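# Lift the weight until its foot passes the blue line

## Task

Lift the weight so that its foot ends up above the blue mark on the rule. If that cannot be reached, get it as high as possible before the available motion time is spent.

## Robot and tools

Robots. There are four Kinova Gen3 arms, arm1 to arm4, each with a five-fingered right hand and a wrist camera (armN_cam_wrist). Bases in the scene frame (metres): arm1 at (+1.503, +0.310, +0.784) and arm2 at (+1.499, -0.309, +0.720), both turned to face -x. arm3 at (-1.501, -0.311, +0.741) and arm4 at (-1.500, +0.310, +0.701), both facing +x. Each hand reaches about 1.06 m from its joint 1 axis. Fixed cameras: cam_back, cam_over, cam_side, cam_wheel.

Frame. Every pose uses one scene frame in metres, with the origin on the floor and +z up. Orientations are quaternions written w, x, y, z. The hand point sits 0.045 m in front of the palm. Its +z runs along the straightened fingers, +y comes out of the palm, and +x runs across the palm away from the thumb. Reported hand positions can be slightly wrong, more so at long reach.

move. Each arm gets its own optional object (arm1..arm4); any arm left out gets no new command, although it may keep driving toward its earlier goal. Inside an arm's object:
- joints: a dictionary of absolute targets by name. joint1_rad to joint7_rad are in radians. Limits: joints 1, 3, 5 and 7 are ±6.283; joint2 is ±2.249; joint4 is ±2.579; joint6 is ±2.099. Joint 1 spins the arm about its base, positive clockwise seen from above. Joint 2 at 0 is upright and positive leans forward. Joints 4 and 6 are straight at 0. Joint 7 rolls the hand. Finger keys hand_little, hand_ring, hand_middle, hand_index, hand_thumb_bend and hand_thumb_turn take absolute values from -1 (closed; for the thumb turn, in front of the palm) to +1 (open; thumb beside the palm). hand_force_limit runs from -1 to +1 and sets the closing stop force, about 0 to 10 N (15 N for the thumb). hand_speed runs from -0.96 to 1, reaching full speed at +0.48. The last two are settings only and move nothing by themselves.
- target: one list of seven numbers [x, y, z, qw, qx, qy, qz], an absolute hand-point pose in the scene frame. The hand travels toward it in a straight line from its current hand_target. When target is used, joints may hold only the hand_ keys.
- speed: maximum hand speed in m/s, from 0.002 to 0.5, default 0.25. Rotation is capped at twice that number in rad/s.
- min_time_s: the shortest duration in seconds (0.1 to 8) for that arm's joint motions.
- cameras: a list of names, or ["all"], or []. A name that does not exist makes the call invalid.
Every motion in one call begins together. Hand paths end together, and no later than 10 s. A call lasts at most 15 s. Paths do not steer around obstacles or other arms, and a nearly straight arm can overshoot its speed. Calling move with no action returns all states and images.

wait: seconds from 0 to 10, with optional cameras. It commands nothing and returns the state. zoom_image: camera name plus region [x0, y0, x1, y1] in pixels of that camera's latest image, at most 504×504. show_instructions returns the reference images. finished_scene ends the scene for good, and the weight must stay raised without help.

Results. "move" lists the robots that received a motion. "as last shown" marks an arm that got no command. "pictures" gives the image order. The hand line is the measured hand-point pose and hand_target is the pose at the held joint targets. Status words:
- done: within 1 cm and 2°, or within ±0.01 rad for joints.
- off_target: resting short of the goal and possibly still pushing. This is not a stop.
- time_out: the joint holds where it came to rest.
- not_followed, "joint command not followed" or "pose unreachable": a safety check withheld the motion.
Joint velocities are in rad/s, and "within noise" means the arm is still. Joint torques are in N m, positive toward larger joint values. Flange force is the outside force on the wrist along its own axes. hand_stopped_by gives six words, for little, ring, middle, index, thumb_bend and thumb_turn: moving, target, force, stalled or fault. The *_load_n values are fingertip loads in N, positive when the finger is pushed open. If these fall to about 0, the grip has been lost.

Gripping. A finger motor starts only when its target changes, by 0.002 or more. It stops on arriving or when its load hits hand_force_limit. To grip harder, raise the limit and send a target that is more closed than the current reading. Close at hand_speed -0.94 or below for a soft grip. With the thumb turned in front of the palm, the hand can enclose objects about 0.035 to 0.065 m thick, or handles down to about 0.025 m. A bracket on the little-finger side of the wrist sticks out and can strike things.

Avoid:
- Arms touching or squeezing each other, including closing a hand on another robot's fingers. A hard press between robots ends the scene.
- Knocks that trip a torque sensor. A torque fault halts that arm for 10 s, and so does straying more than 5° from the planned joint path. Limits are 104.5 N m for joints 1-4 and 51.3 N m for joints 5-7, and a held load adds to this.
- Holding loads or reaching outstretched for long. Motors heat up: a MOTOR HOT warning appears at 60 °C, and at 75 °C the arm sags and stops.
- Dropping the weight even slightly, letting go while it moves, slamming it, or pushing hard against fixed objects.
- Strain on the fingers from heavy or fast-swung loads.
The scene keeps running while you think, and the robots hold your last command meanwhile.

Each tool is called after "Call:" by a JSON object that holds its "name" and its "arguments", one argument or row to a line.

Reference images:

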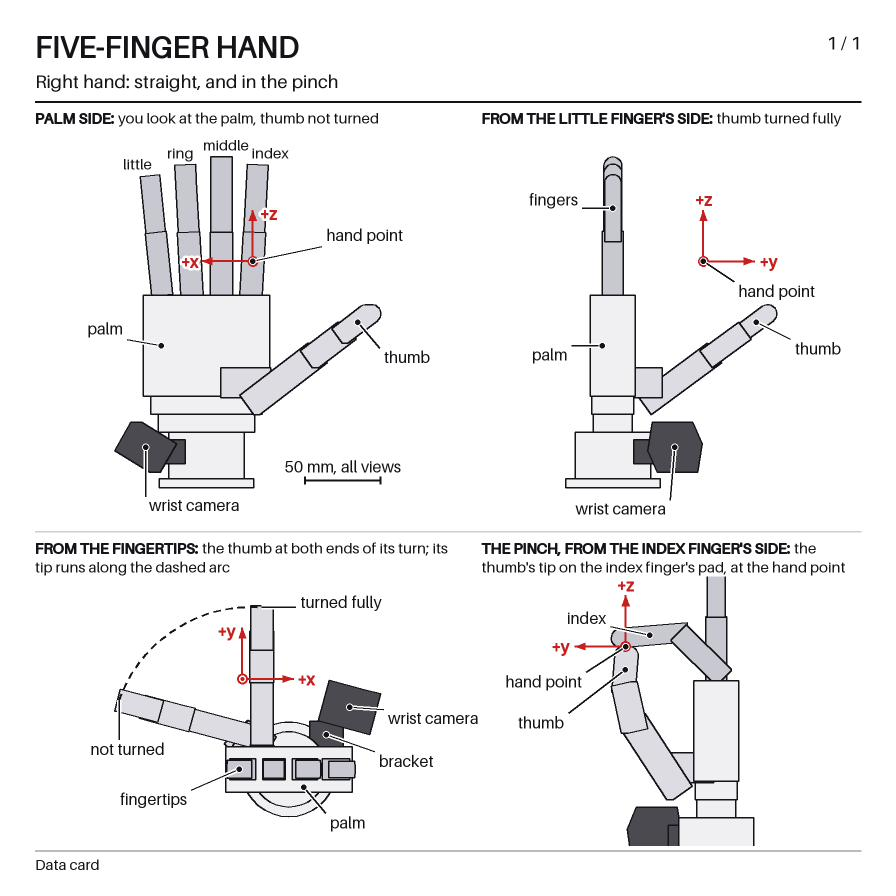

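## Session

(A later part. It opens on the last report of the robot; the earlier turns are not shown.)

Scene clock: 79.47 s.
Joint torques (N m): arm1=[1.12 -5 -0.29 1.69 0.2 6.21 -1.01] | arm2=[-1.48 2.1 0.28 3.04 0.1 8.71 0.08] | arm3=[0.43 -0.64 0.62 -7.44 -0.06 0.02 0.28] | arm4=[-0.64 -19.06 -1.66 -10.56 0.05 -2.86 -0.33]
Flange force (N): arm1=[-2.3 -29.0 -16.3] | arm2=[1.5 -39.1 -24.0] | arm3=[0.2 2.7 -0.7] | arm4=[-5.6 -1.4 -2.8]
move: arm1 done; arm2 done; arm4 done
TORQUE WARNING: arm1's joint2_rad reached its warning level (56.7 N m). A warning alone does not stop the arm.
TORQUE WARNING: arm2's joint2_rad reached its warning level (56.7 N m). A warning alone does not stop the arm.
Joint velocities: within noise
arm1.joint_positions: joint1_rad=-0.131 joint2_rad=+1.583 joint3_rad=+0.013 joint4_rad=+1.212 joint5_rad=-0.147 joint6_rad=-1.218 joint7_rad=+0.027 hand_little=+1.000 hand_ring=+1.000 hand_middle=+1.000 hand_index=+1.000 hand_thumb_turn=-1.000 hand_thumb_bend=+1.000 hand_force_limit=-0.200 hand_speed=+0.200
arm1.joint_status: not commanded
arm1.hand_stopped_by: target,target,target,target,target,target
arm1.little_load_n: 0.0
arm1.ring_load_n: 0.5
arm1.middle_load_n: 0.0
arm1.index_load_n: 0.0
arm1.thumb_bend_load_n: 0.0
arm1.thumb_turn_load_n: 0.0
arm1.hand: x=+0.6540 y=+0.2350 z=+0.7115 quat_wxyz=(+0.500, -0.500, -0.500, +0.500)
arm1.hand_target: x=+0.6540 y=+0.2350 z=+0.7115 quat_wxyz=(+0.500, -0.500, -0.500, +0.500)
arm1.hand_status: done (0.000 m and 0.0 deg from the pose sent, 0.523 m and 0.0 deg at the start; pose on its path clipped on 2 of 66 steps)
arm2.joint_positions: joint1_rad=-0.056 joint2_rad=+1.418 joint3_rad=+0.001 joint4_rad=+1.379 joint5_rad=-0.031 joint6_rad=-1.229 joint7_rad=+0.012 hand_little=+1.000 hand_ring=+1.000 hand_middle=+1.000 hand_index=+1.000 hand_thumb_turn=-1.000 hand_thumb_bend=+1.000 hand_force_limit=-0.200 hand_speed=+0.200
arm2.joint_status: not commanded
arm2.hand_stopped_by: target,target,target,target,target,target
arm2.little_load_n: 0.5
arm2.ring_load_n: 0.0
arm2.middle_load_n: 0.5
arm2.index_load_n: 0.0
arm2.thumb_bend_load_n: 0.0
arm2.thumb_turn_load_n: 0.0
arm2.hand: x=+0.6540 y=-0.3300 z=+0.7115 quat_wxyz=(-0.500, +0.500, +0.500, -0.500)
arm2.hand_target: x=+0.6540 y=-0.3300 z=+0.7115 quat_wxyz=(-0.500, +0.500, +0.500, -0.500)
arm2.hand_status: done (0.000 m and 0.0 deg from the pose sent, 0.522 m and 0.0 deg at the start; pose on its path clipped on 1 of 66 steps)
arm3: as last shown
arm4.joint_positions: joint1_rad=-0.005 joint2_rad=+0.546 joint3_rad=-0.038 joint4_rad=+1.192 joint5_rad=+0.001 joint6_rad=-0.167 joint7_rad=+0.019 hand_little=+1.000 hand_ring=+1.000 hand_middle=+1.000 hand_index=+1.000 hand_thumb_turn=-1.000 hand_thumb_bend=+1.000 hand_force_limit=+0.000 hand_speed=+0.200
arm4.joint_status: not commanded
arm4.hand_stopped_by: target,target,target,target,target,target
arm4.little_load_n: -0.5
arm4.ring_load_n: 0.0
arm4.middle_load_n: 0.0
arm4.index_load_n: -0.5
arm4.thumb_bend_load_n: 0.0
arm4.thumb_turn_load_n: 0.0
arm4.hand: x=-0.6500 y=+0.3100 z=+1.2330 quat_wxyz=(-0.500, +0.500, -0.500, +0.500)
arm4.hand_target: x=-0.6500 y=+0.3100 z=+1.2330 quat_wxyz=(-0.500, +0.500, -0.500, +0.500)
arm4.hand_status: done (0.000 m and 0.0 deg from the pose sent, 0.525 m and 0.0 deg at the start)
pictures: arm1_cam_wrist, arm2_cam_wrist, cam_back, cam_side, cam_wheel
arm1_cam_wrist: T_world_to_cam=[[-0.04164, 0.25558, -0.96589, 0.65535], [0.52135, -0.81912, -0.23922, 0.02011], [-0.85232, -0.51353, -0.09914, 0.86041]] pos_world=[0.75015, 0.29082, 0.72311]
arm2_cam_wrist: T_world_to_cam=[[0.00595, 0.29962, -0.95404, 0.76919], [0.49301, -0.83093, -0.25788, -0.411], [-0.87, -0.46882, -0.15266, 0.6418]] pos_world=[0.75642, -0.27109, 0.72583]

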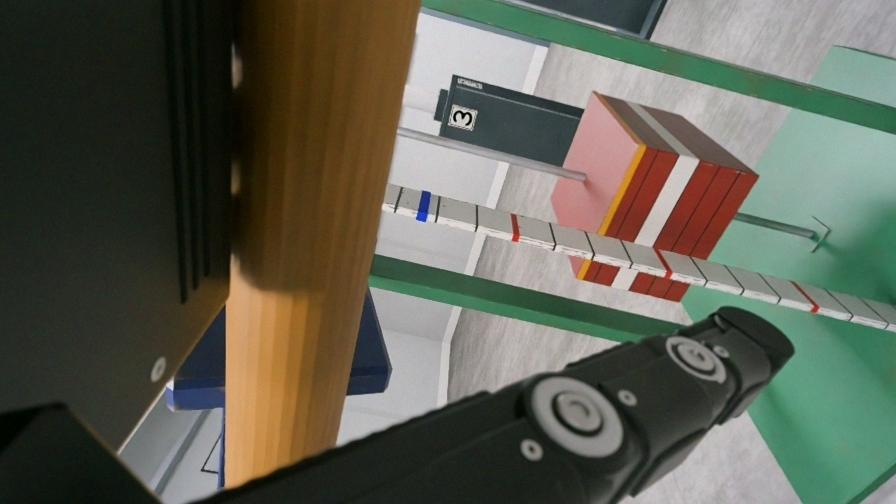

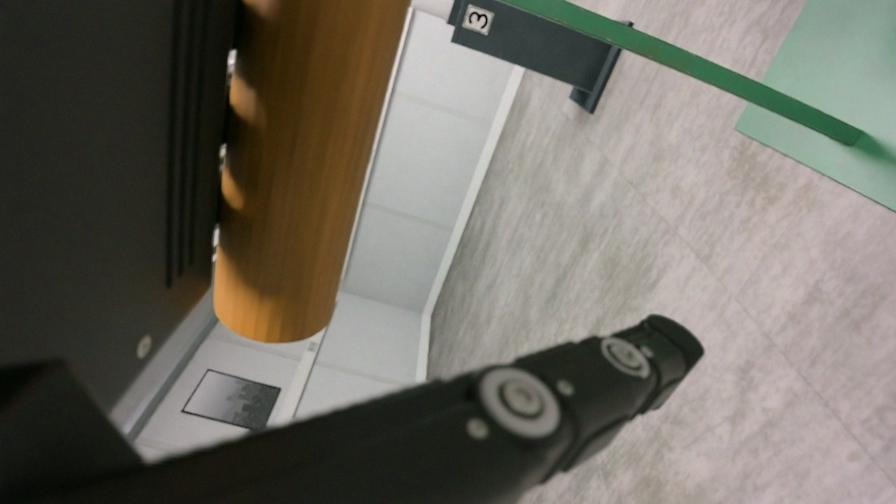

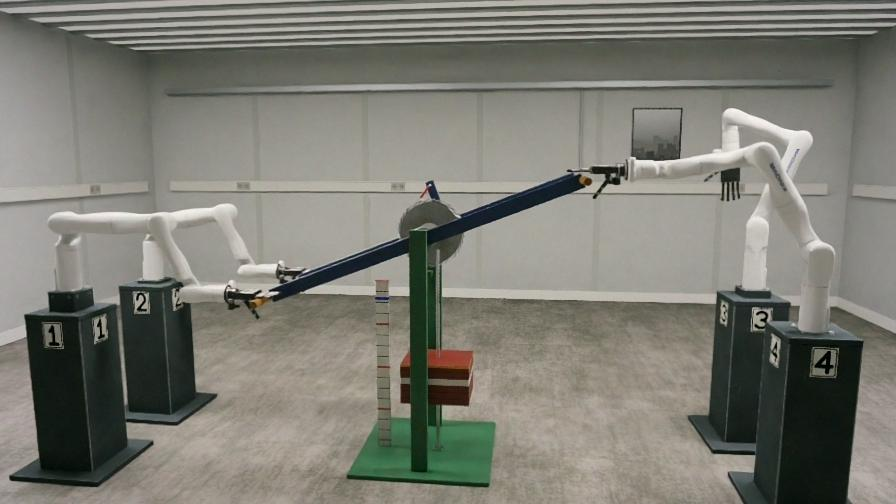

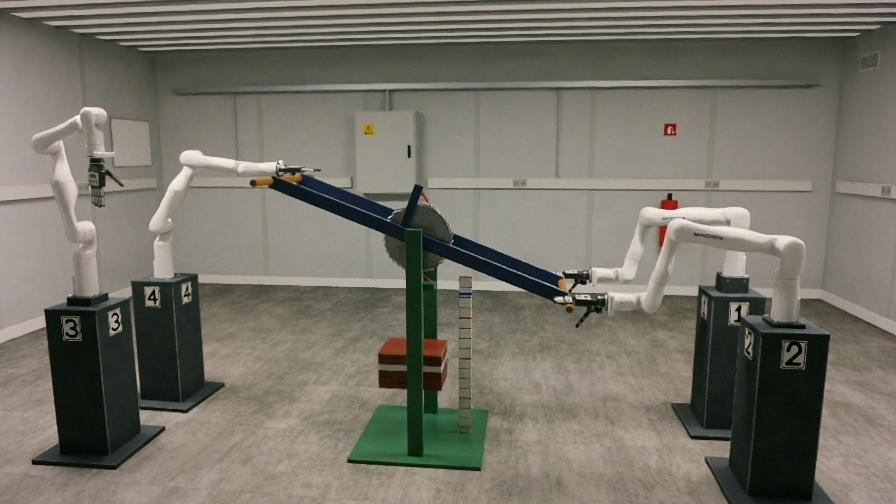

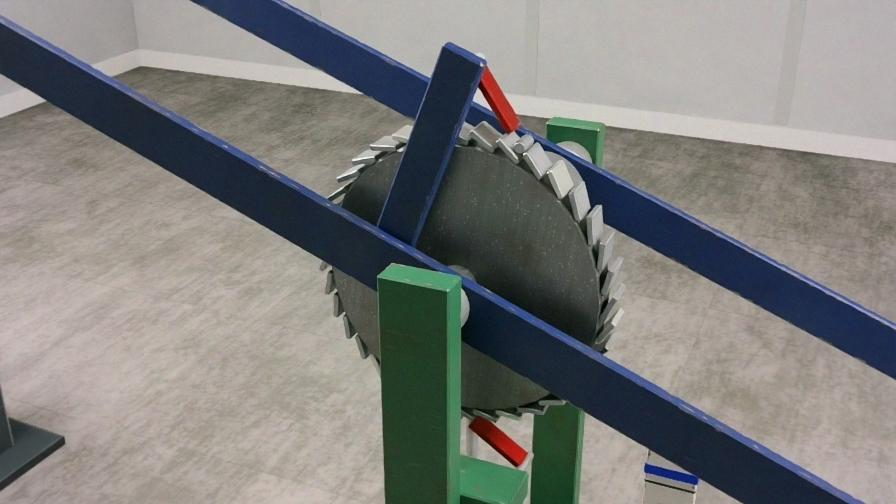

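Call:
{"name": "move", "arguments": {
  "arm1": {"target": [0.654, 0.235, 1.234, 0.5, -0.5, -0.5, 0.5], "speed": 0.38},
  "arm2": {"target": [0.654, -0.33, 1.234, 0.5, -0.5, -0.5, 0.5], "speed": 0.38},
  "arm4": {"target": [-0.65, 0.31, 0.708, 0.5, -0.5, 0.5, -0.5], "speed": 0.38}
}}

Call:
{"name": "move", "arguments": {
  "arm1": {"target": [0.654, 0.235, 0.7115, 0.5, -0.5, -0.5, 0.5], "speed": 0.38},
  "arm2": {"target": [0.654, -0.33, 0.7115, 0.5, -0.5, -0.5, 0.5], "speed": 0.38},
  "arm4": {"target": [-0.65, 0.31, 1.233, 0.5, -0.5, 0.5, -0.5], "speed": 0.38}
}}

Call:
{"name": "move", "arguments": {
  "arm1": {"target": [0.654, 0.235, 1.234, 0.5, -0.5, -0.5, 0.5], "speed": 0.38},
  "arm2": {"target": [0.654, -0.33, 1.234, 0.5, -0.5, -0.5, 0.5], "speed": 0.38},
  "arm4": {"target": [-0.65, 0.31, 0.708, 0.5, -0.5, 0.5, -0.5], "speed": 0.38}
}}

Call:
{"name": "move", "arguments": {
  "arm1": {"target": [0.654, 0.235, 0.7115, 0.5, -0.5, -0.5, 0.5], "speed": 0.38},
  "arm2": {"target": [0.654, -0.33, 0.7115, 0.5, -0.5, -0.5, 0.5], "speed": 0.38},
  "arm4": {"target": [-0.65, 0.31, 1.233, 0.5, -0.5, 0.5, -0.5], "speed": 0.38}
}}

Call:
{"name": "move", "arguments": {
  "arm1": {"target": [0.654, 0.235, 1.234, 0.5, -0.5, -0.5, 0.5], "speed": 0.38},
  "arm2": {"target": [0.654, -0.33, 1.234, 0.5, -0.5, -0.5, 0.5], "speed": 0.38},
  "arm4": {"target": [-0.65, 0.31, 0.708, 0.5, -0.5, 0.5, -0.5], "speed": 0.38}
}}

Call:
{"name": "move", "arguments": {
  "arm1": {"target": [0.654, 0.235, 0.7115, 0.5, -0.5, -0.5, 0.5], "speed": 0.38},
  "arm2": {"target": [0.654, -0.33, 0.7115, 0.5, -0.5, -0.5, 0.5], "speed": 0.38},
  "arm4": {"target": [-0.65, 0.31, 1.233, 0.5, -0.5, 0.5, -0.5], "speed": 0.38}
}}

Call:
{"name": "move", "arguments": {
  "arm1": {"target": [0.654, 0.235, 1.234, 0.5, -0.5, -0.5, 0.5], "speed": 0.38},
  "arm2": {"target": [0.654, -0.33, 1.234, 0.5, -0.5, -0.5, 0.5], "speed": 0.38},
  "arm4": {"target": [-0.65, 0.31, 0.708, 0.5, -0.5, 0.5, -0.5], "speed": 0.38}
}}

Call:
{"name": "move", "arguments": {
  "arm1": {"target": [0.654, 0.235, 0.7115, 0.5, -0.5, -0.5, 0.5], "speed": 0.38},
  "arm2": {"target": [0.654, -0.33, 0.7115, 0.5, -0.5, -0.5, 0.5], "speed": 0.38},
  "arm4": {"target": [-0.65, 0.31, 1.233, 0.5, -0.5, 0.5, -0.5], "speed": 0.38},
  "cameras": ["cam_side", "cam_back", "cam_wheel", "cam_over"]
}}

Call:
{"name": "zoom_image", "arguments": {
  "camera": "cam_side",
  "region": [340, 240, 540, 460]
}}

Scene clock: 82.67 s.
Joint torques (N m): arm1=[1.15 -20.36 1.19 -10 0.3 -2.38 -0.77] | arm2=[-0.38 -19.14 1.36 -11.31 -0.16 -2.4 0.12] | arm3=[0.46 -0.65 0.7 -7.46 -0.09 0.07 0.3] | arm4=[-0.67 -22.96 -1.78 -5.73 0.14 -2.84 -0.33]
Flange force (N): arm1=[-4.2 -0.6 -1.3] | arm2=[5.7 2.5 -6.4] | arm3=[0.2 3.0 -0.5] | arm4=[1.5 -3.2 -1.1]
move: arm1 done; arm2 done; arm4 done
TORQUE WARNING: arm4's joint2_rad reached its warning level (56.7 N m). A warning alone does not stop the arm.
Joint velocities: within noise
arm1.joint_positions: joint1_rad=-0.166 joint2_rad=+0.614 joint3_rad=+0.091 joint4_rad=+1.361 joint5_rad=-0.251 joint6_rad=-0.401 joint7_rad=+0.168 hand_little=+1.000 hand_ring=+1.000 hand_middle=+1.000 hand_index=+1.000 hand_thumb_turn=-1.000 hand_thumb_bend=+1.000 hand_force_limit=-0.200 hand_speed=+0.200
arm1.joint_status: not commanded
arm1.hand_stopped_by: target,target,target,target,target,target
arm1.little_load_n: 0.0
arm1.ring_load_n: 0.0
arm1.middle_load_n: 0.0
arm1.index_load_n: 0.0
arm1.thumb_bend_load_n: 0.0
arm1.thumb_turn_load_n: 0.0
arm1.hand: x=+0.6540 y=+0.2350 z=+1.2340 quat_wxyz=(+0.500, -0.500, -0.500, +0.500)
arm1.hand_target: x=+0.6540 y=+0.2350 z=+1.2340 quat_wxyz=(+0.500, -0.500, -0.500, +0.500)
arm1.hand_status: done (0.000 m and 0.0 deg from the pose sent, 0.522 m and 0.0 deg at the start)
arm2.joint_positions: joint1_rad=-0.086 joint2_rad=+0.535 joint3_rad=+0.050 joint4_rad=+1.266 joint5_rad=-0.075 joint6_rad=-0.232 joint7_rad=+0.050 hand_little=+1.000 hand_ring=+1.000 hand_middle=+1.000 hand_index=+1.000 hand_thumb_turn=-1.000 hand_thumb_bend=+1.000 hand_force_limit=-0.200 hand_speed=+0.200
arm2.joint_status: not commanded
arm2.hand_stopped_by: target,target,target,target,target,target
arm2.little_load_n: 0.0
arm2.ring_load_n: 0.0
arm2.middle_load_n: 0.0
arm2.index_load_n: 0.0
arm2.thumb_bend_load_n: 0.0
arm2.thumb_turn_load_n: 0.0
arm2.hand: x=+0.6540 y=-0.3300 z=+1.2339 quat_wxyz=(-0.500, +0.500, +0.500, -0.500)
arm2.hand_target: x=+0.6540 y=-0.3300 z=+1.2340 quat_wxyz=(-0.500, +0.500, +0.500, -0.500)
arm2.hand_status: done (0.000 m and 0.0 deg from the pose sent, 0.523 m and 0.0 deg at the start)
arm3: as last shown
arm3.thumb_bend_load_n: -0.5
arm4.joint_positions: joint1_rad=+0.001 joint2_rad=+1.391 joint3_rad=-0.046 joint4_rad=+1.376 joint5_rad=+0.033 joint6_rad=-1.196 joint7_rad=+0.033 hand_little=+1.000 hand_ring=+1.000 hand_middle=+1.000 hand_index=+1.000 hand_thumb_turn=-1.000 hand_thumb_bend=+1.000 hand_force_limit=+0.000 hand_speed=+0.200
arm4.joint_status: not commanded
arm4.hand_stopped_by: target,target,target,target,target,target
arm4.little_load_n: 0.0
arm4.ring_load_n: 0.0
arm4.middle_load_n: 0.0
arm4.index_load_n: 0.0
arm4.thumb_bend_load_n: 0.0
arm4.thumb_turn_load_n: 0.0
arm4.hand: x=-0.6500 y=+0.3100 z=+0.7080 quat_wxyz=(-0.500, +0.500, -0.500, +0.500)
arm4.hand_target: x=-0.6500 y=+0.3100 z=+0.7080 quat_wxyz=(-0.500, +0.500, -0.500, +0.500)
arm4.hand_status: done (0.000 m and 0.0 deg from the pose sent, 0.525 m and 0.0 deg at the start)
pictures: none

Scene clock: 84.87 s.
Joint torques (N m): arm1=[1.12 -5.06 -0.29 1.66 0.21 6.18 -1.02] | arm2=[-1.53 2.06 0.25 3.13 0.12 8.72 0.07] | arm3=[0.4 -0.67 0.7 -7.46 -0.09 0.06 0.32] | arm4=[-0.7 -19.1 -1.67 -10.6 0.02 -2.82 -0.28]
Flange force (N): arm1=[-2.3 -28.9 -16.3] | arm2=[1.5 -38.8 -23.6] | arm3=[0.2 3.1 -0.6] | arm4=[-5.2 -1.2 -3.0]
move: arm1 done; arm2 done; arm4 done
TORQUE WARNING: arm1's joint2_rad reached its warning level (56.7 N m). A warning alone does not stop the arm.
TORQUE WARNING: arm2's joint2_rad reached its warning level (56.7 N m). A warning alone does not stop the arm.
Joint velocities: within noise
arm1.joint_positions: joint1_rad=-0.132 joint2_rad=+1.583 joint3_rad=+0.013 joint4_rad=+1.212 joint5_rad=-0.147 joint6_rad=-1.218 joint7_rad=+0.026 hand_little=+1.000 hand_ring=+1.000 hand_middle=+1.000 hand_index=+1.000 hand_thumb_turn=-1.000 hand_thumb_bend=+1.000 hand_force_limit=-0.200 hand_speed=+0.200
arm1.joint_status: not commanded
arm1.hand_stopped_by: target,target,target,target,target,target
arm1.little_load_n: 0.0
arm1.ring_load_n: 0.0
arm1.middle_load_n: 0.0
arm1.index_load_n: 0.0
arm1.thumb_bend_load_n: 0.0
arm1.thumb_turn_load_n: 0.0
arm1.hand: x=+0.6540 y=+0.2350 z=+0.7115 quat_wxyz=(+0.500, -0.500, -0.500, +0.500)
arm1.hand_target: x=+0.6540 y=+0.2350 z=+0.7115 quat_wxyz=(+0.500, -0.500, -0.500, +0.500)
arm1.hand_status: done (0.000 m and 0.0 deg from the pose sent, 0.523 m and 0.0 deg at the start; pose on its path clipped on 2 of 66 steps)
arm2.joint_positions: joint1_rad=-0.057 joint2_rad=+1.418 joint3_rad=+0.002 joint4_rad=+1.379 joint5_rad=-0.032 joint6_rad=-1.229 joint7_rad=+0.011 hand_little=+1.000 hand_ring=+1.000 hand_middle=+1.000 hand_index=+1.000 hand_thumb_turn=-1.000 hand_thumb_bend=+1.000 hand_force_limit=-0.200 hand_speed=+0.200
arm2.joint_status: not commanded
arm2.hand_stopped_by: target,target,target,target,target,target
arm2.little_load_n: 0.0
arm2.ring_load_n: 0.0
arm2.middle_load_n: 0.0
arm2.index_load_n: 0.0
arm2.thumb_bend_load_n: 0.0
arm2.thumb_turn_load_n: 0.0
arm2.hand: x=+0.6540 y=-0.3300 z=+0.7115 quat_wxyz=(-0.500, +0.500, +0.500, -0.500)
arm2.hand_target: x=+0.6540 y=-0.3300 z=+0.7115 quat_wxyz=(-0.500, +0.500, +0.500, -0.500)
arm2.hand_status: done (0.000 m and 0.0 deg from the pose sent, 0.522 m and 0.0 deg at the start; pose on its path clipped on 2 of 66 steps)
arm3.joint_positions: joint1_rad=+0.289 joint2_rad=-0.364 joint3_rad=-0.062 joint4_rad=+1.569 joint5_rad=-0.041 joint6_rad=+1.991 joint7_rad=-1.732 hand_little=+1.000 hand_ring=+1.000 hand_middle=+1.000 hand_index=+1.000 hand_thumb_turn=+1.000 hand_thumb_bend=+1.000 hand_force_limit=+0.000 hand_speed=-0.800
arm3.joint_status: not commanded
arm3.hand_stopped_by: target,target,target,target,target,target
arm3.little_load_n: 0.0
arm3.ring_load_n: 0.0
arm3.middle_load_n: 0.0
arm3.index_load_n: 0.0
arm3.thumb_bend_load_n: 0.0
arm3.thumb_turn_load_n: 0.0
arm3.hand: x=-1.3313 y=-0.2983 z=+1.2084 quat_wxyz=(+0.026, -0.176, -0.984, -0.007)
arm3.hand_target: x=-1.3313 y=-0.2983 z=+1.2084 quat_wxyz=(+0.026, -0.176, -0.984, -0.007)
arm3.hand_status: not commanded
arm4.joint_positions: joint1_rad=-0.005 joint2_rad=+0.546 joint3_rad=-0.039 joint4_rad=+1.192 joint5_rad=+0.000 joint6_rad=-0.167 joint7_rad=+0.021 hand_little=+1.000 hand_ring=+1.000 hand_middle=+1.000 hand_index=+1.000 hand_thumb_turn=-1.000 hand_thumb_bend=+1.000 hand_force_limit=+0.000 hand_speed=+0.200
arm4.joint_status: not commanded
arm4.hand_stopped_by: target,target,target,target,target,target
arm4.little_load_n: 0.0
arm4.ring_load_n: 0.0
arm4.middle_load_n: 0.0
arm4.index_load_n: 0.0
arm4.thumb_bend_load_n: 0.0
arm4.thumb_turn_load_n: 0.0
arm4.hand: x=-0.6500 y=+0.3100 z=+1.2330 quat_wxyz=(-0.500, +0.500, -0.500, +0.500)
arm4.hand_target: x=-0.6500 y=+0.3100 z=+1.2330 quat_wxyz=(-0.500, +0.500, -0.500, +0.500)
arm4.hand_status: done (0.000 m and 0.0 deg from the pose sent, 0.525 m and 0.0 deg at the start)
pictures: none

Scene clock: 87.00 s.
Joint torques (N m): arm1=[1.15 -20.39 1.26 -10 0.35 -2.36 -0.75] | arm2=[-0.32 -19.21 1.31 -11.32 -0.15 -2.43 0.09] | arm3=[0.45 -0.66 0.68 -7.48 -0.05 0.04 0.28] | arm4=[-0.62 -22.93 -1.8 -5.71 0.13 -2.84 -0.31]
Flange force (N): arm1=[-4.2 -0.5 -1.3] | arm2=[5.1 2.4 -6.1] | arm3=[0.2 2.9 -0.5] | arm4=[1.5 -3.3 -1.0]
move: arm1 done; arm2 done; arm4 done
TORQUE WARNING: arm4's joint2_rad reached its warning level (56.7 N m). A warning alone does not stop the arm.
Joint velocities: within noise
arm1.joint_positions: joint1_rad=-0.166 joint2_rad=+0.614 joint3_rad=+0.092 joint4_rad=+1.362 joint5_rad=-0.251 joint6_rad=-0.401 joint7_rad=+0.167 hand_little=+1.000 hand_ring=+1.000 hand_middle=+1.000 hand_index=+1.000 hand_thumb_turn=-1.000 hand_thumb_bend=+1.000 hand_force_limit=-0.200 hand_speed=+0.200
arm1.joint_status: not commanded
arm1.hand_stopped_by: target,target,target,target,target,target
arm1.little_load_n: 0.0
arm1.ring_load_n: 0.0
arm1.middle_load_n: 0.0
arm1.index_load_n: 0.0
arm1.thumb_bend_load_n: 0.0
arm1.thumb_turn_load_n: 0.0
arm1.hand: x=+0.6540 y=+0.2350 z=+1.2340 quat_wxyz=(+0.500, -0.500, -0.500, +0.500)
arm1.hand_target: x=+0.6540 y=+0.2350 z=+1.2340 quat_wxyz=(+0.500, -0.500, -0.500, +0.500)
arm1.hand_status: done (0.000 m and 0.0 deg from the pose sent, 0.522 m and 0.0 deg at the start)
arm2.joint_positions: joint1_rad=-0.087 joint2_rad=+0.535 joint3_rad=+0.050 joint4_rad=+1.266 joint5_rad=-0.074 joint6_rad=-0.232 joint7_rad=+0.048 hand_little=+1.000 hand_ring=+1.000 hand_middle=+1.000 hand_index=+1.000 hand_thumb_turn=-1.000 hand_thumb_bend=+1.000 hand_force_limit=-0.200 hand_speed=+0.200
arm2.joint_status: not commanded
arm2.hand_stopped_by: target,target,target,target,target,target
arm2.little_load_n: -0.5
arm2.ring_load_n: -0.5
arm2.middle_load_n: 0.0
arm2.index_load_n: 0.0
arm2.thumb_bend_load_n: 0.0
arm2.thumb_turn_load_n: 0.0
arm2.hand: x=+0.6540 y=-0.3300 z=+1.2339 quat_wxyz=(-0.500, +0.500, +0.500, -0.500)
arm2.hand_target: x=+0.6540 y=-0.3300 z=+1.2340 quat_wxyz=(-0.500, +0.500, +0.500, -0.500)
arm2.hand_status: done (0.000 m and 0.0 deg from the pose sent, 0.523 m and 0.0 deg at the start)
arm3: as last shown
arm4.joint_positions: joint1_rad=+0.002 joint2_rad=+1.391 joint3_rad=-0.047 joint4_rad=+1.376 joint5_rad=+0.033 joint6_rad=-1.196 joint7_rad=+0.035 hand_little=+1.000 hand_ring=+1.000 hand_middle=+1.000 hand_index=+1.000 hand_thumb_turn=-1.000 hand_thumb_bend=+1.000 hand_force_limit=+0.000 hand_speed=+0.200
arm4.joint_status: not commanded
arm4.hand_stopped_by: target,target,target,target,target,target
arm4.little_load_n: 0.0
arm4.ring_load_n: 0.0
arm4.middle_load_n: 0.0
arm4.index_load_n: 0.0
arm4.thumb_bend_load_n: 0.0
arm4.thumb_turn_load_n: 0.0
arm4.hand: x=-0.6500 y=+0.3100 z=+0.7080 quat_wxyz=(-0.500, +0.500, -0.500, +0.500)
arm4.hand_target: x=-0.6500 y=+0.3100 z=+0.7080 quat_wxyz=(-0.500, +0.500, -0.500, +0.500)
arm4.hand_status: done (0.000 m and 0.0 deg from the pose sent, 0.525 m and 0.0 deg at the start)
pictures: none

Scene clock: 89.20 s.
Joint torques (N m): arm1=[1.12 -5.06 -0.34 1.64 0.24 6.13 -0.98] | arm2=[-1.46 2.04 0.26 3.05 0.1 8.68 0.07] | arm3=[0.45 -0.66 0.65 -7.51 -0.11 0.06 0.24] | arm4=[-0.76 -19.03 -1.66 -10.59 0.04 -2.81 -0.29]
Flange force (N): arm1=[-2.2 -29.0 -16.2] | arm2=[1.4 -38.9 -23.8] | arm3=[0.2 2.6 -0.4] | arm4=[-5.0 -1.2 -3.1]
move: arm1 done; arm2 done; arm4 done
TORQUE WARNING: arm1's joint2_rad reached its warning level (56.7 N m). A warning alone does not stop the arm.
TORQUE WARNING: arm2's joint2_rad reached its warning level (56.7 N m). A warning alone does not stop the arm.
Joint velocities: within noise
arm1.joint_positions: joint1_rad=-0.132 joint2_rad=+1.583 joint3_rad=+0.014 joint4_rad=+1.212 joint5_rad=-0.148 joint6_rad=-1.218 joint7_rad=+0.026 hand_little=+1.000 hand_ring=+1.000 hand_middle=+1.000 hand_index=+1.000 hand_thumb_turn=-1.000 hand_thumb_bend=+1.000 hand_force_limit=-0.200 hand_speed=+0.200
arm1.joint_status: not commanded
arm1.hand_stopped_by: target,target,target,target,target,target
arm1.little_load_n: 0.0
arm1.ring_load_n: 0.0
arm1.middle_load_n: 0.0
arm1.index_load_n: 0.0
arm1.thumb_bend_load_n: 0.0
arm1.thumb_turn_load_n: 0.0
arm1.hand: x=+0.6540 y=+0.2350 z=+0.7115 quat_wxyz=(+0.500, -0.500, -0.500, +0.500)
arm1.hand_target: x=+0.6540 y=+0.2350 z=+0.7115 quat_wxyz=(+0.500, -0.500, -0.500, +0.500)
arm1.hand_status: done (0.000 m and 0.0 deg from the pose sent, 0.523 m and 0.0 deg at the start; pose on its path clipped on 2 of 66 steps)
arm2.joint_positions: joint1_rad=-0.057 joint2_rad=+1.418 joint3_rad=+0.003 joint4_rad=+1.379 joint5_rad=-0.032 joint6_rad=-1.229 joint7_rad=+0.010 hand_little=+1.000 hand_ring=+1.000 hand_middle=+1.000 hand_index=+1.000 hand_thumb_turn=-1.000 hand_thumb_bend=+1.000 hand_force_limit=-0.200 hand_speed=+0.200
arm2.joint_status: not commanded
arm2.hand_stopped_by: target,target,target,target,target,target
arm2.little_load_n: 0.5
arm2.ring_load_n: 0.0
arm2.middle_load_n: 0.0
arm2.index_load_n: 0.5
arm2.thumb_bend_load_n: 0.0
arm2.thumb_turn_load_n: 0.0
arm2.hand: x=+0.6540 y=-0.3300 z=+0.7115 quat_wxyz=(-0.500, +0.500, +0.500, -0.500)
arm2.hand_target: x=+0.6540 y=-0.3300 z=+0.7115 quat_wxyz=(-0.500, +0.500, +0.500, -0.500)
arm2.hand_status: done (0.000 m and 0.0 deg from the pose sent, 0.522 m and 0.0 deg at the start; pose on its path clipped on 2 of 66 steps)
arm3: as last shown
arm4.joint_positions: joint1_rad=-0.004 joint2_rad=+0.546 joint3_rad=-0.040 joint4_rad=+1.192 joint5_rad=-0.002 joint6_rad=-0.167 joint7_rad=+0.023 hand_little=+1.000 hand_ring=+1.000 hand_middle=+1.000 hand_index=+1.000 hand_thumb_turn=-1.000 hand_thumb_bend=+1.000 hand_force_limit=+0.000 hand_speed=+0.200
arm4.joint_status: not commanded
arm4.hand_stopped_by: target,target,target,target,target,target
arm4.little_load_n: 0.0
arm4.ring_load_n: 0.0
arm4.middle_load_n: 0.0
arm4.index_load_n: 0.0
arm4.thumb_bend_load_n: 0.0
arm4.thumb_turn_load_n: 0.0
arm4.hand: x=-0.6500 y=+0.3100 z=+1.2330 quat_wxyz=(-0.500, +0.500, -0.500, +0.500)
arm4.hand_target: x=-0.6500 y=+0.3100 z=+1.2330 quat_wxyz=(-0.500, +0.500, -0.500, +0.500)
arm4.hand_status: done (0.000 m and 0.0 deg from the pose sent, 0.525 m and 0.0 deg at the start)
pictures: none

Scene clock: 91.33 s.
Joint torques (N m): arm1=[1.15 -20.42 1.22 -10.05 0.35 -2.37 -0.75] | arm2=[-0.31 -19.19 1.39 -11.28 -0.12 -2.42 0.05] | arm3=[0.4 -0.65 0.69 -7.46 -0.08 0.05 0.31] | arm4=[-0.65 -23 -1.74 -5.66 0.19 -2.82 -0.32]
Flange force (N): arm1=[-4.4 -0.5 -1.4] | arm2=[5.2 2.4 -6.0] | arm3=[0.2 3.0 -0.6] | arm4=[1.3 -3.0 -0.8]
move: arm1 done; arm2 done; arm4 done
TORQUE WARNING: arm4's joint2_rad reached its warning level (56.7 N m). A warning alone does not stop the arm.
Joint velocities: within noise
arm1.joint_positions: joint1_rad=-0.167 joint2_rad=+0.614 joint3_rad=+0.093 joint4_rad=+1.362 joint5_rad=-0.250 joint6_rad=-0.401 joint7_rad=+0.166 hand_little=+1.000 hand_ring=+1.000 hand_middle=+1.000 hand_index=+1.000 hand_thumb_turn=-1.000 hand_thumb_bend=+1.000 hand_force_limit=-0.200 hand_speed=+0.200
arm1.joint_status: not commanded
arm1.hand_stopped_by: target,target,target,target,target,target
arm1.little_load_n: 0.0
arm1.ring_load_n: -0.5
arm1.middle_load_n: 0.0
arm1.index_load_n: 0.0
arm1.thumb_bend_load_n: 0.0
arm1.thumb_turn_load_n: 0.0
arm1.hand: x=+0.6540 y=+0.2350 z=+1.2340 quat_wxyz=(+0.500, -0.500, -0.500, +0.500)
arm1.hand_target: x=+0.6540 y=+0.2350 z=+1.2340 quat_wxyz=(+0.500, -0.500, -0.500, +0.500)
arm1.hand_status: done (0.000 m and 0.0 deg from the pose sent, 0.522 m and 0.0 deg at the start)
arm2.joint_positions: joint1_rad=-0.087 joint2_rad=+0.535 joint3_rad=+0.051 joint4_rad=+1.266 joint5_rad=-0.073 joint6_rad=-0.232 joint7_rad=+0.047 hand_little=+1.000 hand_ring=+1.000 hand_middle=+1.000 hand_index=+1.000 hand_thumb_turn=-1.000 hand_thumb_bend=+1.000 hand_force_limit=-0.200 hand_speed=+0.200
arm2.joint_status: not commanded
arm2.hand_stopped_by: target,target,target,target,target,target
arm2.little_load_n: 0.0
arm2.ring_load_n: 0.0
arm2.middle_load_n: 0.0
arm2.index_load_n: 0.0
arm2.thumb_bend_load_n: 0.0
arm2.thumb_turn_load_n: 0.0
arm2.hand: x=+0.6540 y=-0.3300 z=+1.2340 quat_wxyz=(-0.500, +0.500, +0.500, -0.500)
arm2.hand_target: x=+0.6540 y=-0.3300 z=+1.2340 quat_wxyz=(-0.500, +0.500, +0.500, -0.500)
arm2.hand_status: done (0.000 m and 0.0 deg from the pose sent, 0.523 m and 0.0 deg at the start)
arm3: as last shown
arm4.joint_positions: joint1_rad=+0.003 joint2_rad=+1.391 joint3_rad=-0.049 joint4_rad=+1.376 joint5_rad=+0.034 joint6_rad=-1.196 joint7_rad=+0.036 hand_little=+1.000 hand_ring=+1.000 hand_middle=+1.000 hand_index=+1.000 hand_thumb_turn=-1.000 hand_thumb_bend=+1.000 hand_force_limit=+0.000 hand_speed=+0.200
arm4.joint_status: not commanded
arm4.hand_stopped_by: target,target,target,target,target,target
arm4.little_load_n: 0.0
arm4.ring_load_n: 0.0
arm4.middle_load_n: 0.0
arm4.index_load_n: 0.0
arm4.thumb_bend_load_n: 0.0
arm4.thumb_turn_load_n: 0.0
arm4.hand: x=-0.6500 y=+0.3100 z=+0.7080 quat_wxyz=(-0.500, +0.500, -0.500, +0.500)
arm4.hand_target: x=-0.6500 y=+0.3100 z=+0.7080 quat_wxyz=(-0.500, +0.500, -0.500, +0.500)
arm4.hand_status: done (0.000 m and 0.0 deg from the pose sent, 0.525 m and 0.0 deg at the start)
pictures: none

Scene clock: 93.53 s.
Joint torques (N m): arm1=[1.1 -5.08 -0.32 1.65 0.22 6.17 -0.99] | arm2=[-1.29 2.07 0.31 3.04 0.07 8.7 0.07] | arm3=[0.46 -0.65 0.69 -7.47 -0.07 0.04 0.3] | arm4=[-0.68 -19.03 -1.71 -10.61 0.03 -2.87 -0.28]
Flange force (N): arm1=[-2.2 -28.9 -16.3] | arm2=[1.2 -39.0 -24.0] | arm3=[0.2 3.0 -0.6] | arm4=[-5.5 -1.3 -3.1]
move: arm1 done; arm2 done; arm4 done
TORQUE WARNING: arm1's joint2_rad reached its warning level (56.7 N m). A warning alone does not stop the arm.
TORQUE WARNING: arm2's joint2_rad reached its warning level (56.7 N m). A warning alone does not stop the arm.
Joint velocities: within noise
arm1.joint_positions: joint1_rad=-0.132 joint2_rad=+1.583 joint3_rad=+0.015 joint4_rad=+1.212 joint5_rad=-0.148 joint6_rad=-1.218 joint7_rad=+0.025 hand_little=+1.000 hand_ring=+1.000 hand_middle=+1.000 hand_index=+1.000 hand_thumb_turn=-1.000 hand_thumb_bend=+1.000 hand_force_limit=-0.200 hand_speed=+0.200
arm1.joint_status: not commanded
arm1.hand_stopped_by: target,target,target,target,target,target
arm1.little_load_n: 0.0
arm1.ring_load_n: 0.0
arm1.middle_load_n: 0.0
arm1.index_load_n: 0.0
arm1.thumb_bend_load_n: 0.0
arm1.thumb_turn_load_n: 0.0
arm1.hand: x=+0.6540 y=+0.2350 z=+0.7115 quat_wxyz=(+0.500, -0.500, -0.500, +0.500)
arm1.hand_target: x=+0.6540 y=+0.2350 z=+0.7115 quat_wxyz=(+0.500, -0.500, -0.500, +0.500)
arm1.hand_status: done (0.000 m and 0.0 deg from the pose sent, 0.523 m and 0.0 deg at the start; pose on its path clipped on 2 of 66 steps)
arm2.joint_positions: joint1_rad=-0.058 joint2_rad=+1.418 joint3_rad=+0.004 joint4_rad=+1.379 joint5_rad=-0.033 joint6_rad=-1.229 joint7_rad=+0.009 hand_little=+1.000 hand_ring=+1.000 hand_middle=+1.000 hand_index=+1.000 hand_thumb_turn=-1.000 hand_thumb_bend=+1.000 hand_force_limit=-0.200 hand_speed=+0.200
arm2.joint_status: not commanded
arm2.hand_stopped_by: target,target,target,target,target,target
arm2.little_load_n: 0.0
arm2.ring_load_n: 0.0
arm2.middle_load_n: 0.0
arm2.index_load_n: 0.0
arm2.thumb_bend_load_n: 0.0
arm2.thumb_turn_load_n: 0.0
arm2.hand: x=+0.6540 y=-0.3300 z=+0.7115 quat_wxyz=(-0.500, +0.500, +0.500, -0.500)
arm2.hand_target: x=+0.6540 y=-0.3300 z=+0.7115 quat_wxyz=(-0.500, +0.500, +0.500, -0.500)
arm2.hand_status: done (0.000 m and 0.0 deg from the pose sent, 0.522 m and 0.0 deg at the start; pose on its path clipped on 1 of 66 steps)
arm3: as last shown
arm4.joint_positions: joint1_rad=-0.004 joint2_rad=+0.546 joint3_rad=-0.040 joint4_rad=+1.192 joint5_rad=-0.004 joint6_rad=-0.167 joint7_rad=+0.025 hand_little=+1.000 hand_ring=+1.000 hand_middle=+1.000 hand_index=+1.000 hand_thumb_turn=-1.000 hand_thumb_bend=+1.000 hand_force_limit=+0.000 hand_speed=+0.200
arm4.joint_status: not commanded
arm4.hand_stopped_by: target,target,target,target,target,target
arm4.little_load_n: 0.0
arm4.ring_load_n: 0.0
arm4.middle_load_n: 0.0
arm4.index_load_n: 0.0
arm4.thumb_bend_load_n: 0.0
arm4.thumb_turn_load_n: 0.0
arm4.hand: x=-0.6500 y=+0.3100 z=+1.2330 quat_wxyz=(-0.500, +0.500, -0.500, +0.500)
arm4.hand_target: x=-0.6500 y=+0.3100 z=+1.2330 quat_wxyz=(-0.500, +0.500, -0.500, +0.500)
arm4.hand_status: done (0.000 m and 0.0 deg from the pose sent, 0.525 m and 0.0 deg at the start)
pictures: none

Scene clock: 95.67 s.
Joint torques (N m): arm1=[1.15 -20.39 1.19 -9.99 0.29 -2.39 -0.8] | arm2=[-0.35 -19.17 1.28 -11.29 -0.19 -2.4 0.13] | arm3=[0.41 -0.66 0.69 -7.55 -0.1 0.03 0.29] | arm4=[-0.68 -22.95 -1.77 -5.77 0.14 -2.84 -0.3]
Flange force (N): arm1=[-4.3 -0.6 -1.2] | arm2=[5.3 2.5 -6.2] | arm3=[0.3 2.9 -0.3] | arm4=[1.5 -3.3 -1.3]
move: arm1 done; arm2 done; arm4 done
TORQUE WARNING: arm4's joint2_rad reached its warning level (56.7 N m). A warning alone does not stop the arm.
Joint velocities: within noise
arm1.joint_positions: joint1_rad=-0.167 joint2_rad=+0.614 joint3_rad=+0.094 joint4_rad=+1.362 joint5_rad=-0.249 joint6_rad=-0.400 joint7_rad=+0.165 hand_little=+1.000 hand_ring=+1.000 hand_middle=+1.000 hand_index=+1.000 hand_thumb_turn=-1.000 hand_thumb_bend=+1.000 hand_force_limit=-0.200 hand_speed=+0.200
arm1.joint_status: not commanded
arm1.hand_stopped_by: target,target,target,target,target,target
arm1.little_load_n: 0.0
arm1.ring_load_n: 0.0
arm1.middle_load_n: 0.0
arm1.index_load_n: 0.0
arm1.thumb_bend_load_n: 0.0
arm1.thumb_turn_load_n: 0.0
arm1.hand: x=+0.6540 y=+0.2350 z=+1.2340 quat_wxyz=(+0.500, -0.500, -0.500, +0.500)
arm1.hand_target: x=+0.6540 y=+0.2350 z=+1.2340 quat_wxyz=(+0.500, -0.500, -0.500, +0.500)
arm1.hand_status: done (0.000 m and 0.0 deg from the pose sent, 0.522 m and 0.0 deg at the start)
arm2.joint_positions: joint1_rad=-0.088 joint2_rad=+0.535 joint3_rad=+0.052 joint4_rad=+1.266 joint5_rad=-0.072 joint6_rad=-0.232 joint7_rad=+0.046 hand_little=+1.000 hand_ring=+1.000 hand_middle=+1.000 hand_index=+1.000 hand_thumb_turn=-1.000 hand_thumb_bend=+1.000 hand_force_limit=-0.200 hand_speed=+0.200
arm2.joint_status: not commanded
arm2.hand_stopped_by: target,target,target,target,target,target
arm2.little_load_n: 0.0
arm2.ring_load_n: 0.0
arm2.middle_load_n: 0.0
arm2.index_load_n: 0.0
arm2.thumb_bend_load_n: 0.0
arm2.thumb_turn_load_n: 0.0
arm2.hand: x=+0.6540 y=-0.3300 z=+1.2339 quat_wxyz=(-0.500, +0.500, +0.500, -0.500)
arm2.hand_target: x=+0.6540 y=-0.3300 z=+1.2340 quat_wxyz=(-0.500, +0.500, +0.500, -0.500)
arm2.hand_status: done (0.000 m and 0.0 deg from the pose sent, 0.523 m and 0.0 deg at the start)
arm3: as last shown
arm4.joint_positions: joint1_rad=+0.003 joint2_rad=+1.391 joint3_rad=-0.050 joint4_rad=+1.376 joint5_rad=+0.035 joint6_rad=-1.195 joint7_rad=+0.037 hand_little=+1.000 hand_ring=+1.000 hand_middle=+1.000 hand_index=+1.000 hand_thumb_turn=-1.000 hand_thumb_bend=+1.000 hand_force_limit=+0.000 hand_speed=+0.200
arm4.joint_status: not commanded
arm4.hand_stopped_by: target,target,target,target,target,target
arm4.little_load_n: 0.0
arm4.ring_load_n: 0.5
arm4.middle_load_n: 0.0
arm4.index_load_n: 0.0
arm4.thumb_bend_load_n: 0.0
arm4.thumb_turn_load_n: 0.0
arm4.hand: x=-0.6500 y=+0.3100 z=+0.7080 quat_wxyz=(-0.500, +0.500, -0.500, +0.500)
arm4.hand_target: x=-0.6500 y=+0.3100 z=+0.7080 quat_wxyz=(-0.500, +0.500, -0.500, +0.500)
arm4.hand_status: done (0.000 m and 0.0 deg from the pose sent, 0.525 m and 0.0 deg at the start)
pictures: none

Scene clock: 97.87 s.
Joint torques (N m): arm1=[1.06 -4.96 -0.36 1.67 0.25 6.21 -0.99] | arm2=[-1.1 2.11 0.35 3.05 0.03 8.73 0.08] | arm3=[0.43 -0.66 0.67 -7.5 -0.08 0.08 0.28] | arm4=[-0.62 -19.04 -1.67 -10.61 0.07 -2.85 -0.31]
Flange force (N): arm1=[-2.2 -29.1 -16.4] | arm2=[1.0 -39.1 -24.0] | arm3=[0.2 2.9 -0.4] | arm4=[-5.7 -1.3 -3.1]
move: arm1 done; arm2 done; arm4 done
TORQUE WARNING: arm1's joint2_rad reached its warning level (56.7 N m). A warning alone does not stop the arm.
TORQUE WARNING: arm2's joint2_rad reached its warning level (56.7 N m). A warning alone does not stop the arm.
Joint velocities: within noise
arm1.joint_positions: joint1_rad=-0.133 joint2_rad=+1.583 joint3_rad=+0.016 joint4_rad=+1.212 joint5_rad=-0.148 joint6_rad=-1.218 joint7_rad=+0.025 hand_little=+1.000 hand_ring=+1.000 hand_middle=+1.000 hand_index=+1.000 hand_thumb_turn=-1.000 hand_thumb_bend=+1.000 hand_force_limit=-0.200 hand_speed=+0.200
arm1.joint_status: not commanded
arm1.hand_stopped_by: target,target,target,target,target,target
arm1.little_load_n: 0.0
arm1.ring_load_n: 0.0
arm1.middle_load_n: 0.0
arm1.index_load_n: 0.0
arm1.thumb_bend_load_n: 0.0
arm1.thumb_turn_load_n: 0.0
arm1.hand: x=+0.6540 y=+0.2350 z=+0.7115 quat_wxyz=(+0.500, -0.500, -0.500, +0.500)
arm1.hand_target: x=+0.6540 y=+0.2350 z=+0.7115 quat_wxyz=(+0.500, -0.500, -0.500, +0.500)
arm1.hand_status: done (0.000 m and 0.0 deg from the pose sent, 0.523 m and 0.0 deg at the start; pose on its path clipped on 2 of 66 steps)
arm2.joint_positions: joint1_rad=-0.058 joint2_rad=+1.418 joint3_rad=+0.005 joint4_rad=+1.379 joint5_rad=-0.033 joint6_rad=-1.229 joint7_rad=+0.009 hand_little=+1.000 hand_ring=+1.000 hand_middle=+1.000 hand_index=+1.000 hand_thumb_turn=-1.000 hand_thumb_bend=+1.000 hand_force_limit=-0.200 hand_speed=+0.200
arm2.joint_status: not commanded
arm2.hand_stopped_by: target,target,target,target,target,target
arm2.little_load_n: 0.0
arm2.ring_load_n: 0.0
arm2.middle_load_n: 0.0
arm2.index_load_n: 0.0
arm2.thumb_bend_load_n: 0.0
arm2.thumb_turn_load_n: 0.0
arm2.hand: x=+0.6540 y=-0.3300 z=+0.7115 quat_wxyz=(-0.500, +0.500, +0.500, -0.500)
arm2.hand_target: x=+0.6540 y=-0.3300 z=+0.7115 quat_wxyz=(-0.500, +0.500, +0.500, -0.500)
arm2.hand_status: done (0.000 m and 0.0 deg from the pose sent, 0.522 m and 0.0 deg at the start; pose on its path clipped on 1 of 66 steps)
arm3: as last shown
arm4.joint_positions: joint1_rad=-0.003 joint2_rad=+0.546 joint3_rad=-0.041 joint4_rad=+1.192 joint5_rad=-0.005 joint6_rad=-0.167 joint7_rad=+0.027 hand_little=+1.000 hand_ring=+1.000 hand_middle=+1.000 hand_index=+1.000 hand_thumb_turn=-1.000 hand_thumb_bend=+1.000 hand_force_limit=+0.000 hand_speed=+0.200
arm4.joint_status: not commanded
arm4.hand_stopped_by: target,target,target,target,target,target
arm4.little_load_n: 0.0
arm4.ring_load_n: 0.0
arm4.middle_load_n: -0.5
arm4.index_load_n: 0.0
arm4.thumb_bend_load_n: 0.0
arm4.thumb_turn_load_n: 0.0
arm4.hand: x=-0.6500 y=+0.3100 z=+1.2330 quat_wxyz=(-0.500, +0.500, -0.500, +0.500)
arm4.hand_target: x=-0.6500 y=+0.3100 z=+1.2330 quat_wxyz=(-0.500, +0.500, -0.500, +0.500)
arm4.hand_status: done (0.000 m and 0.0 deg from the pose sent, 0.525 m and 0.0 deg at the start)
pictures: cam_back, cam_over, cam_side, cam_wheel

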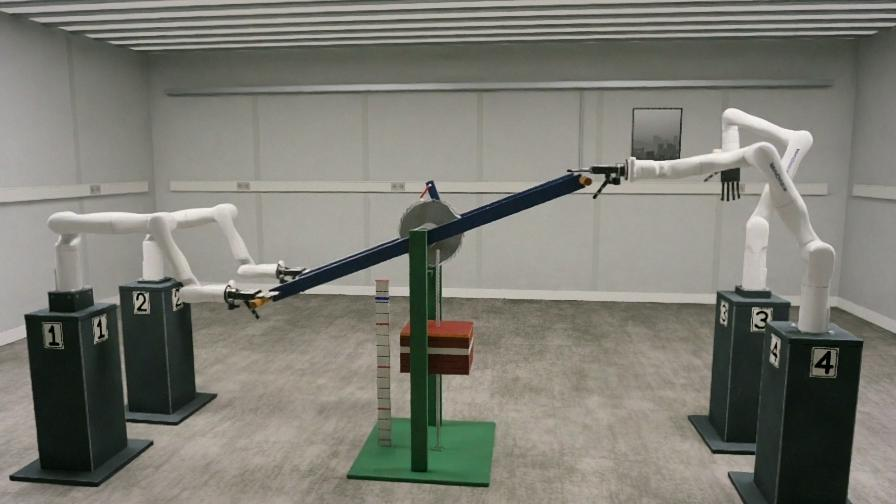

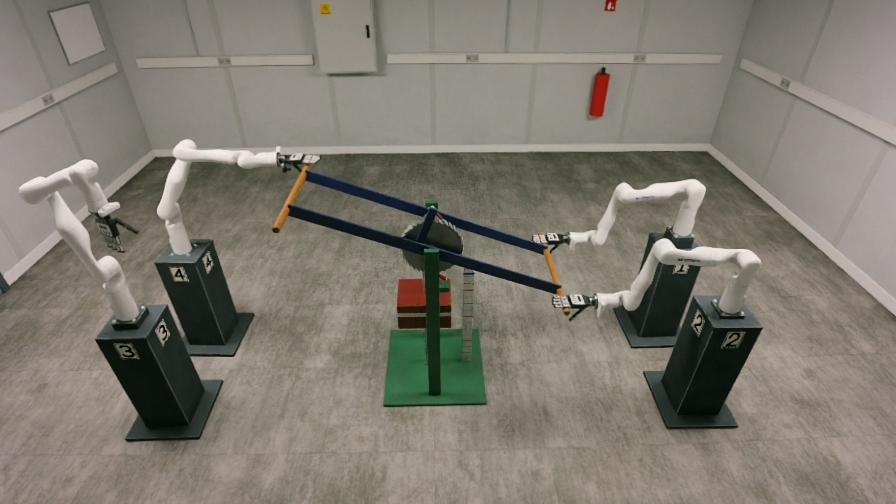

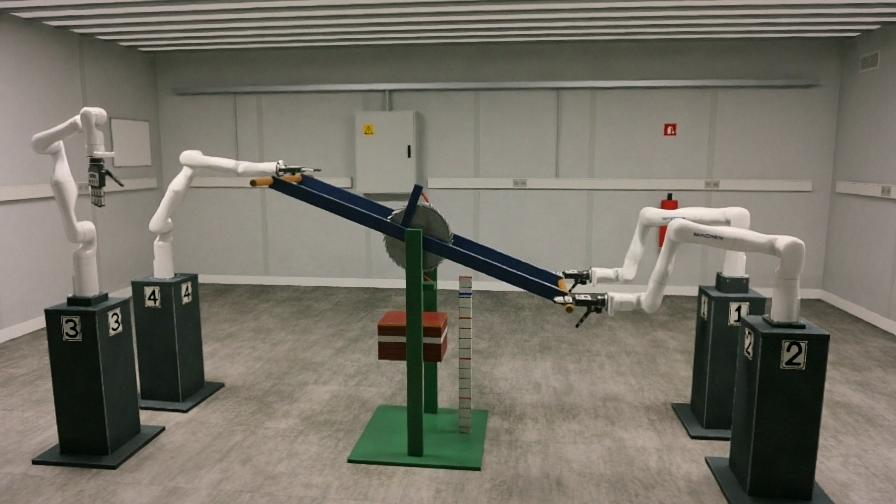

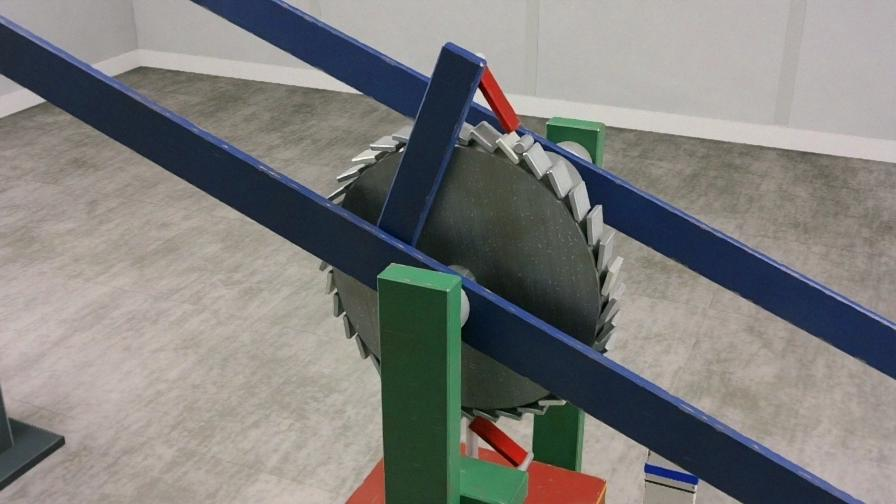

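Scaled by 2.291 from the camera's image (finer frame: 1280x720).

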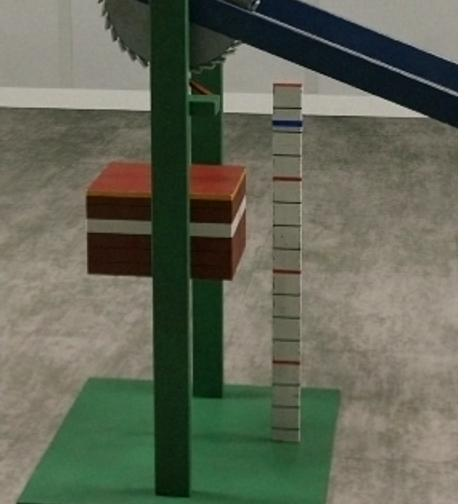

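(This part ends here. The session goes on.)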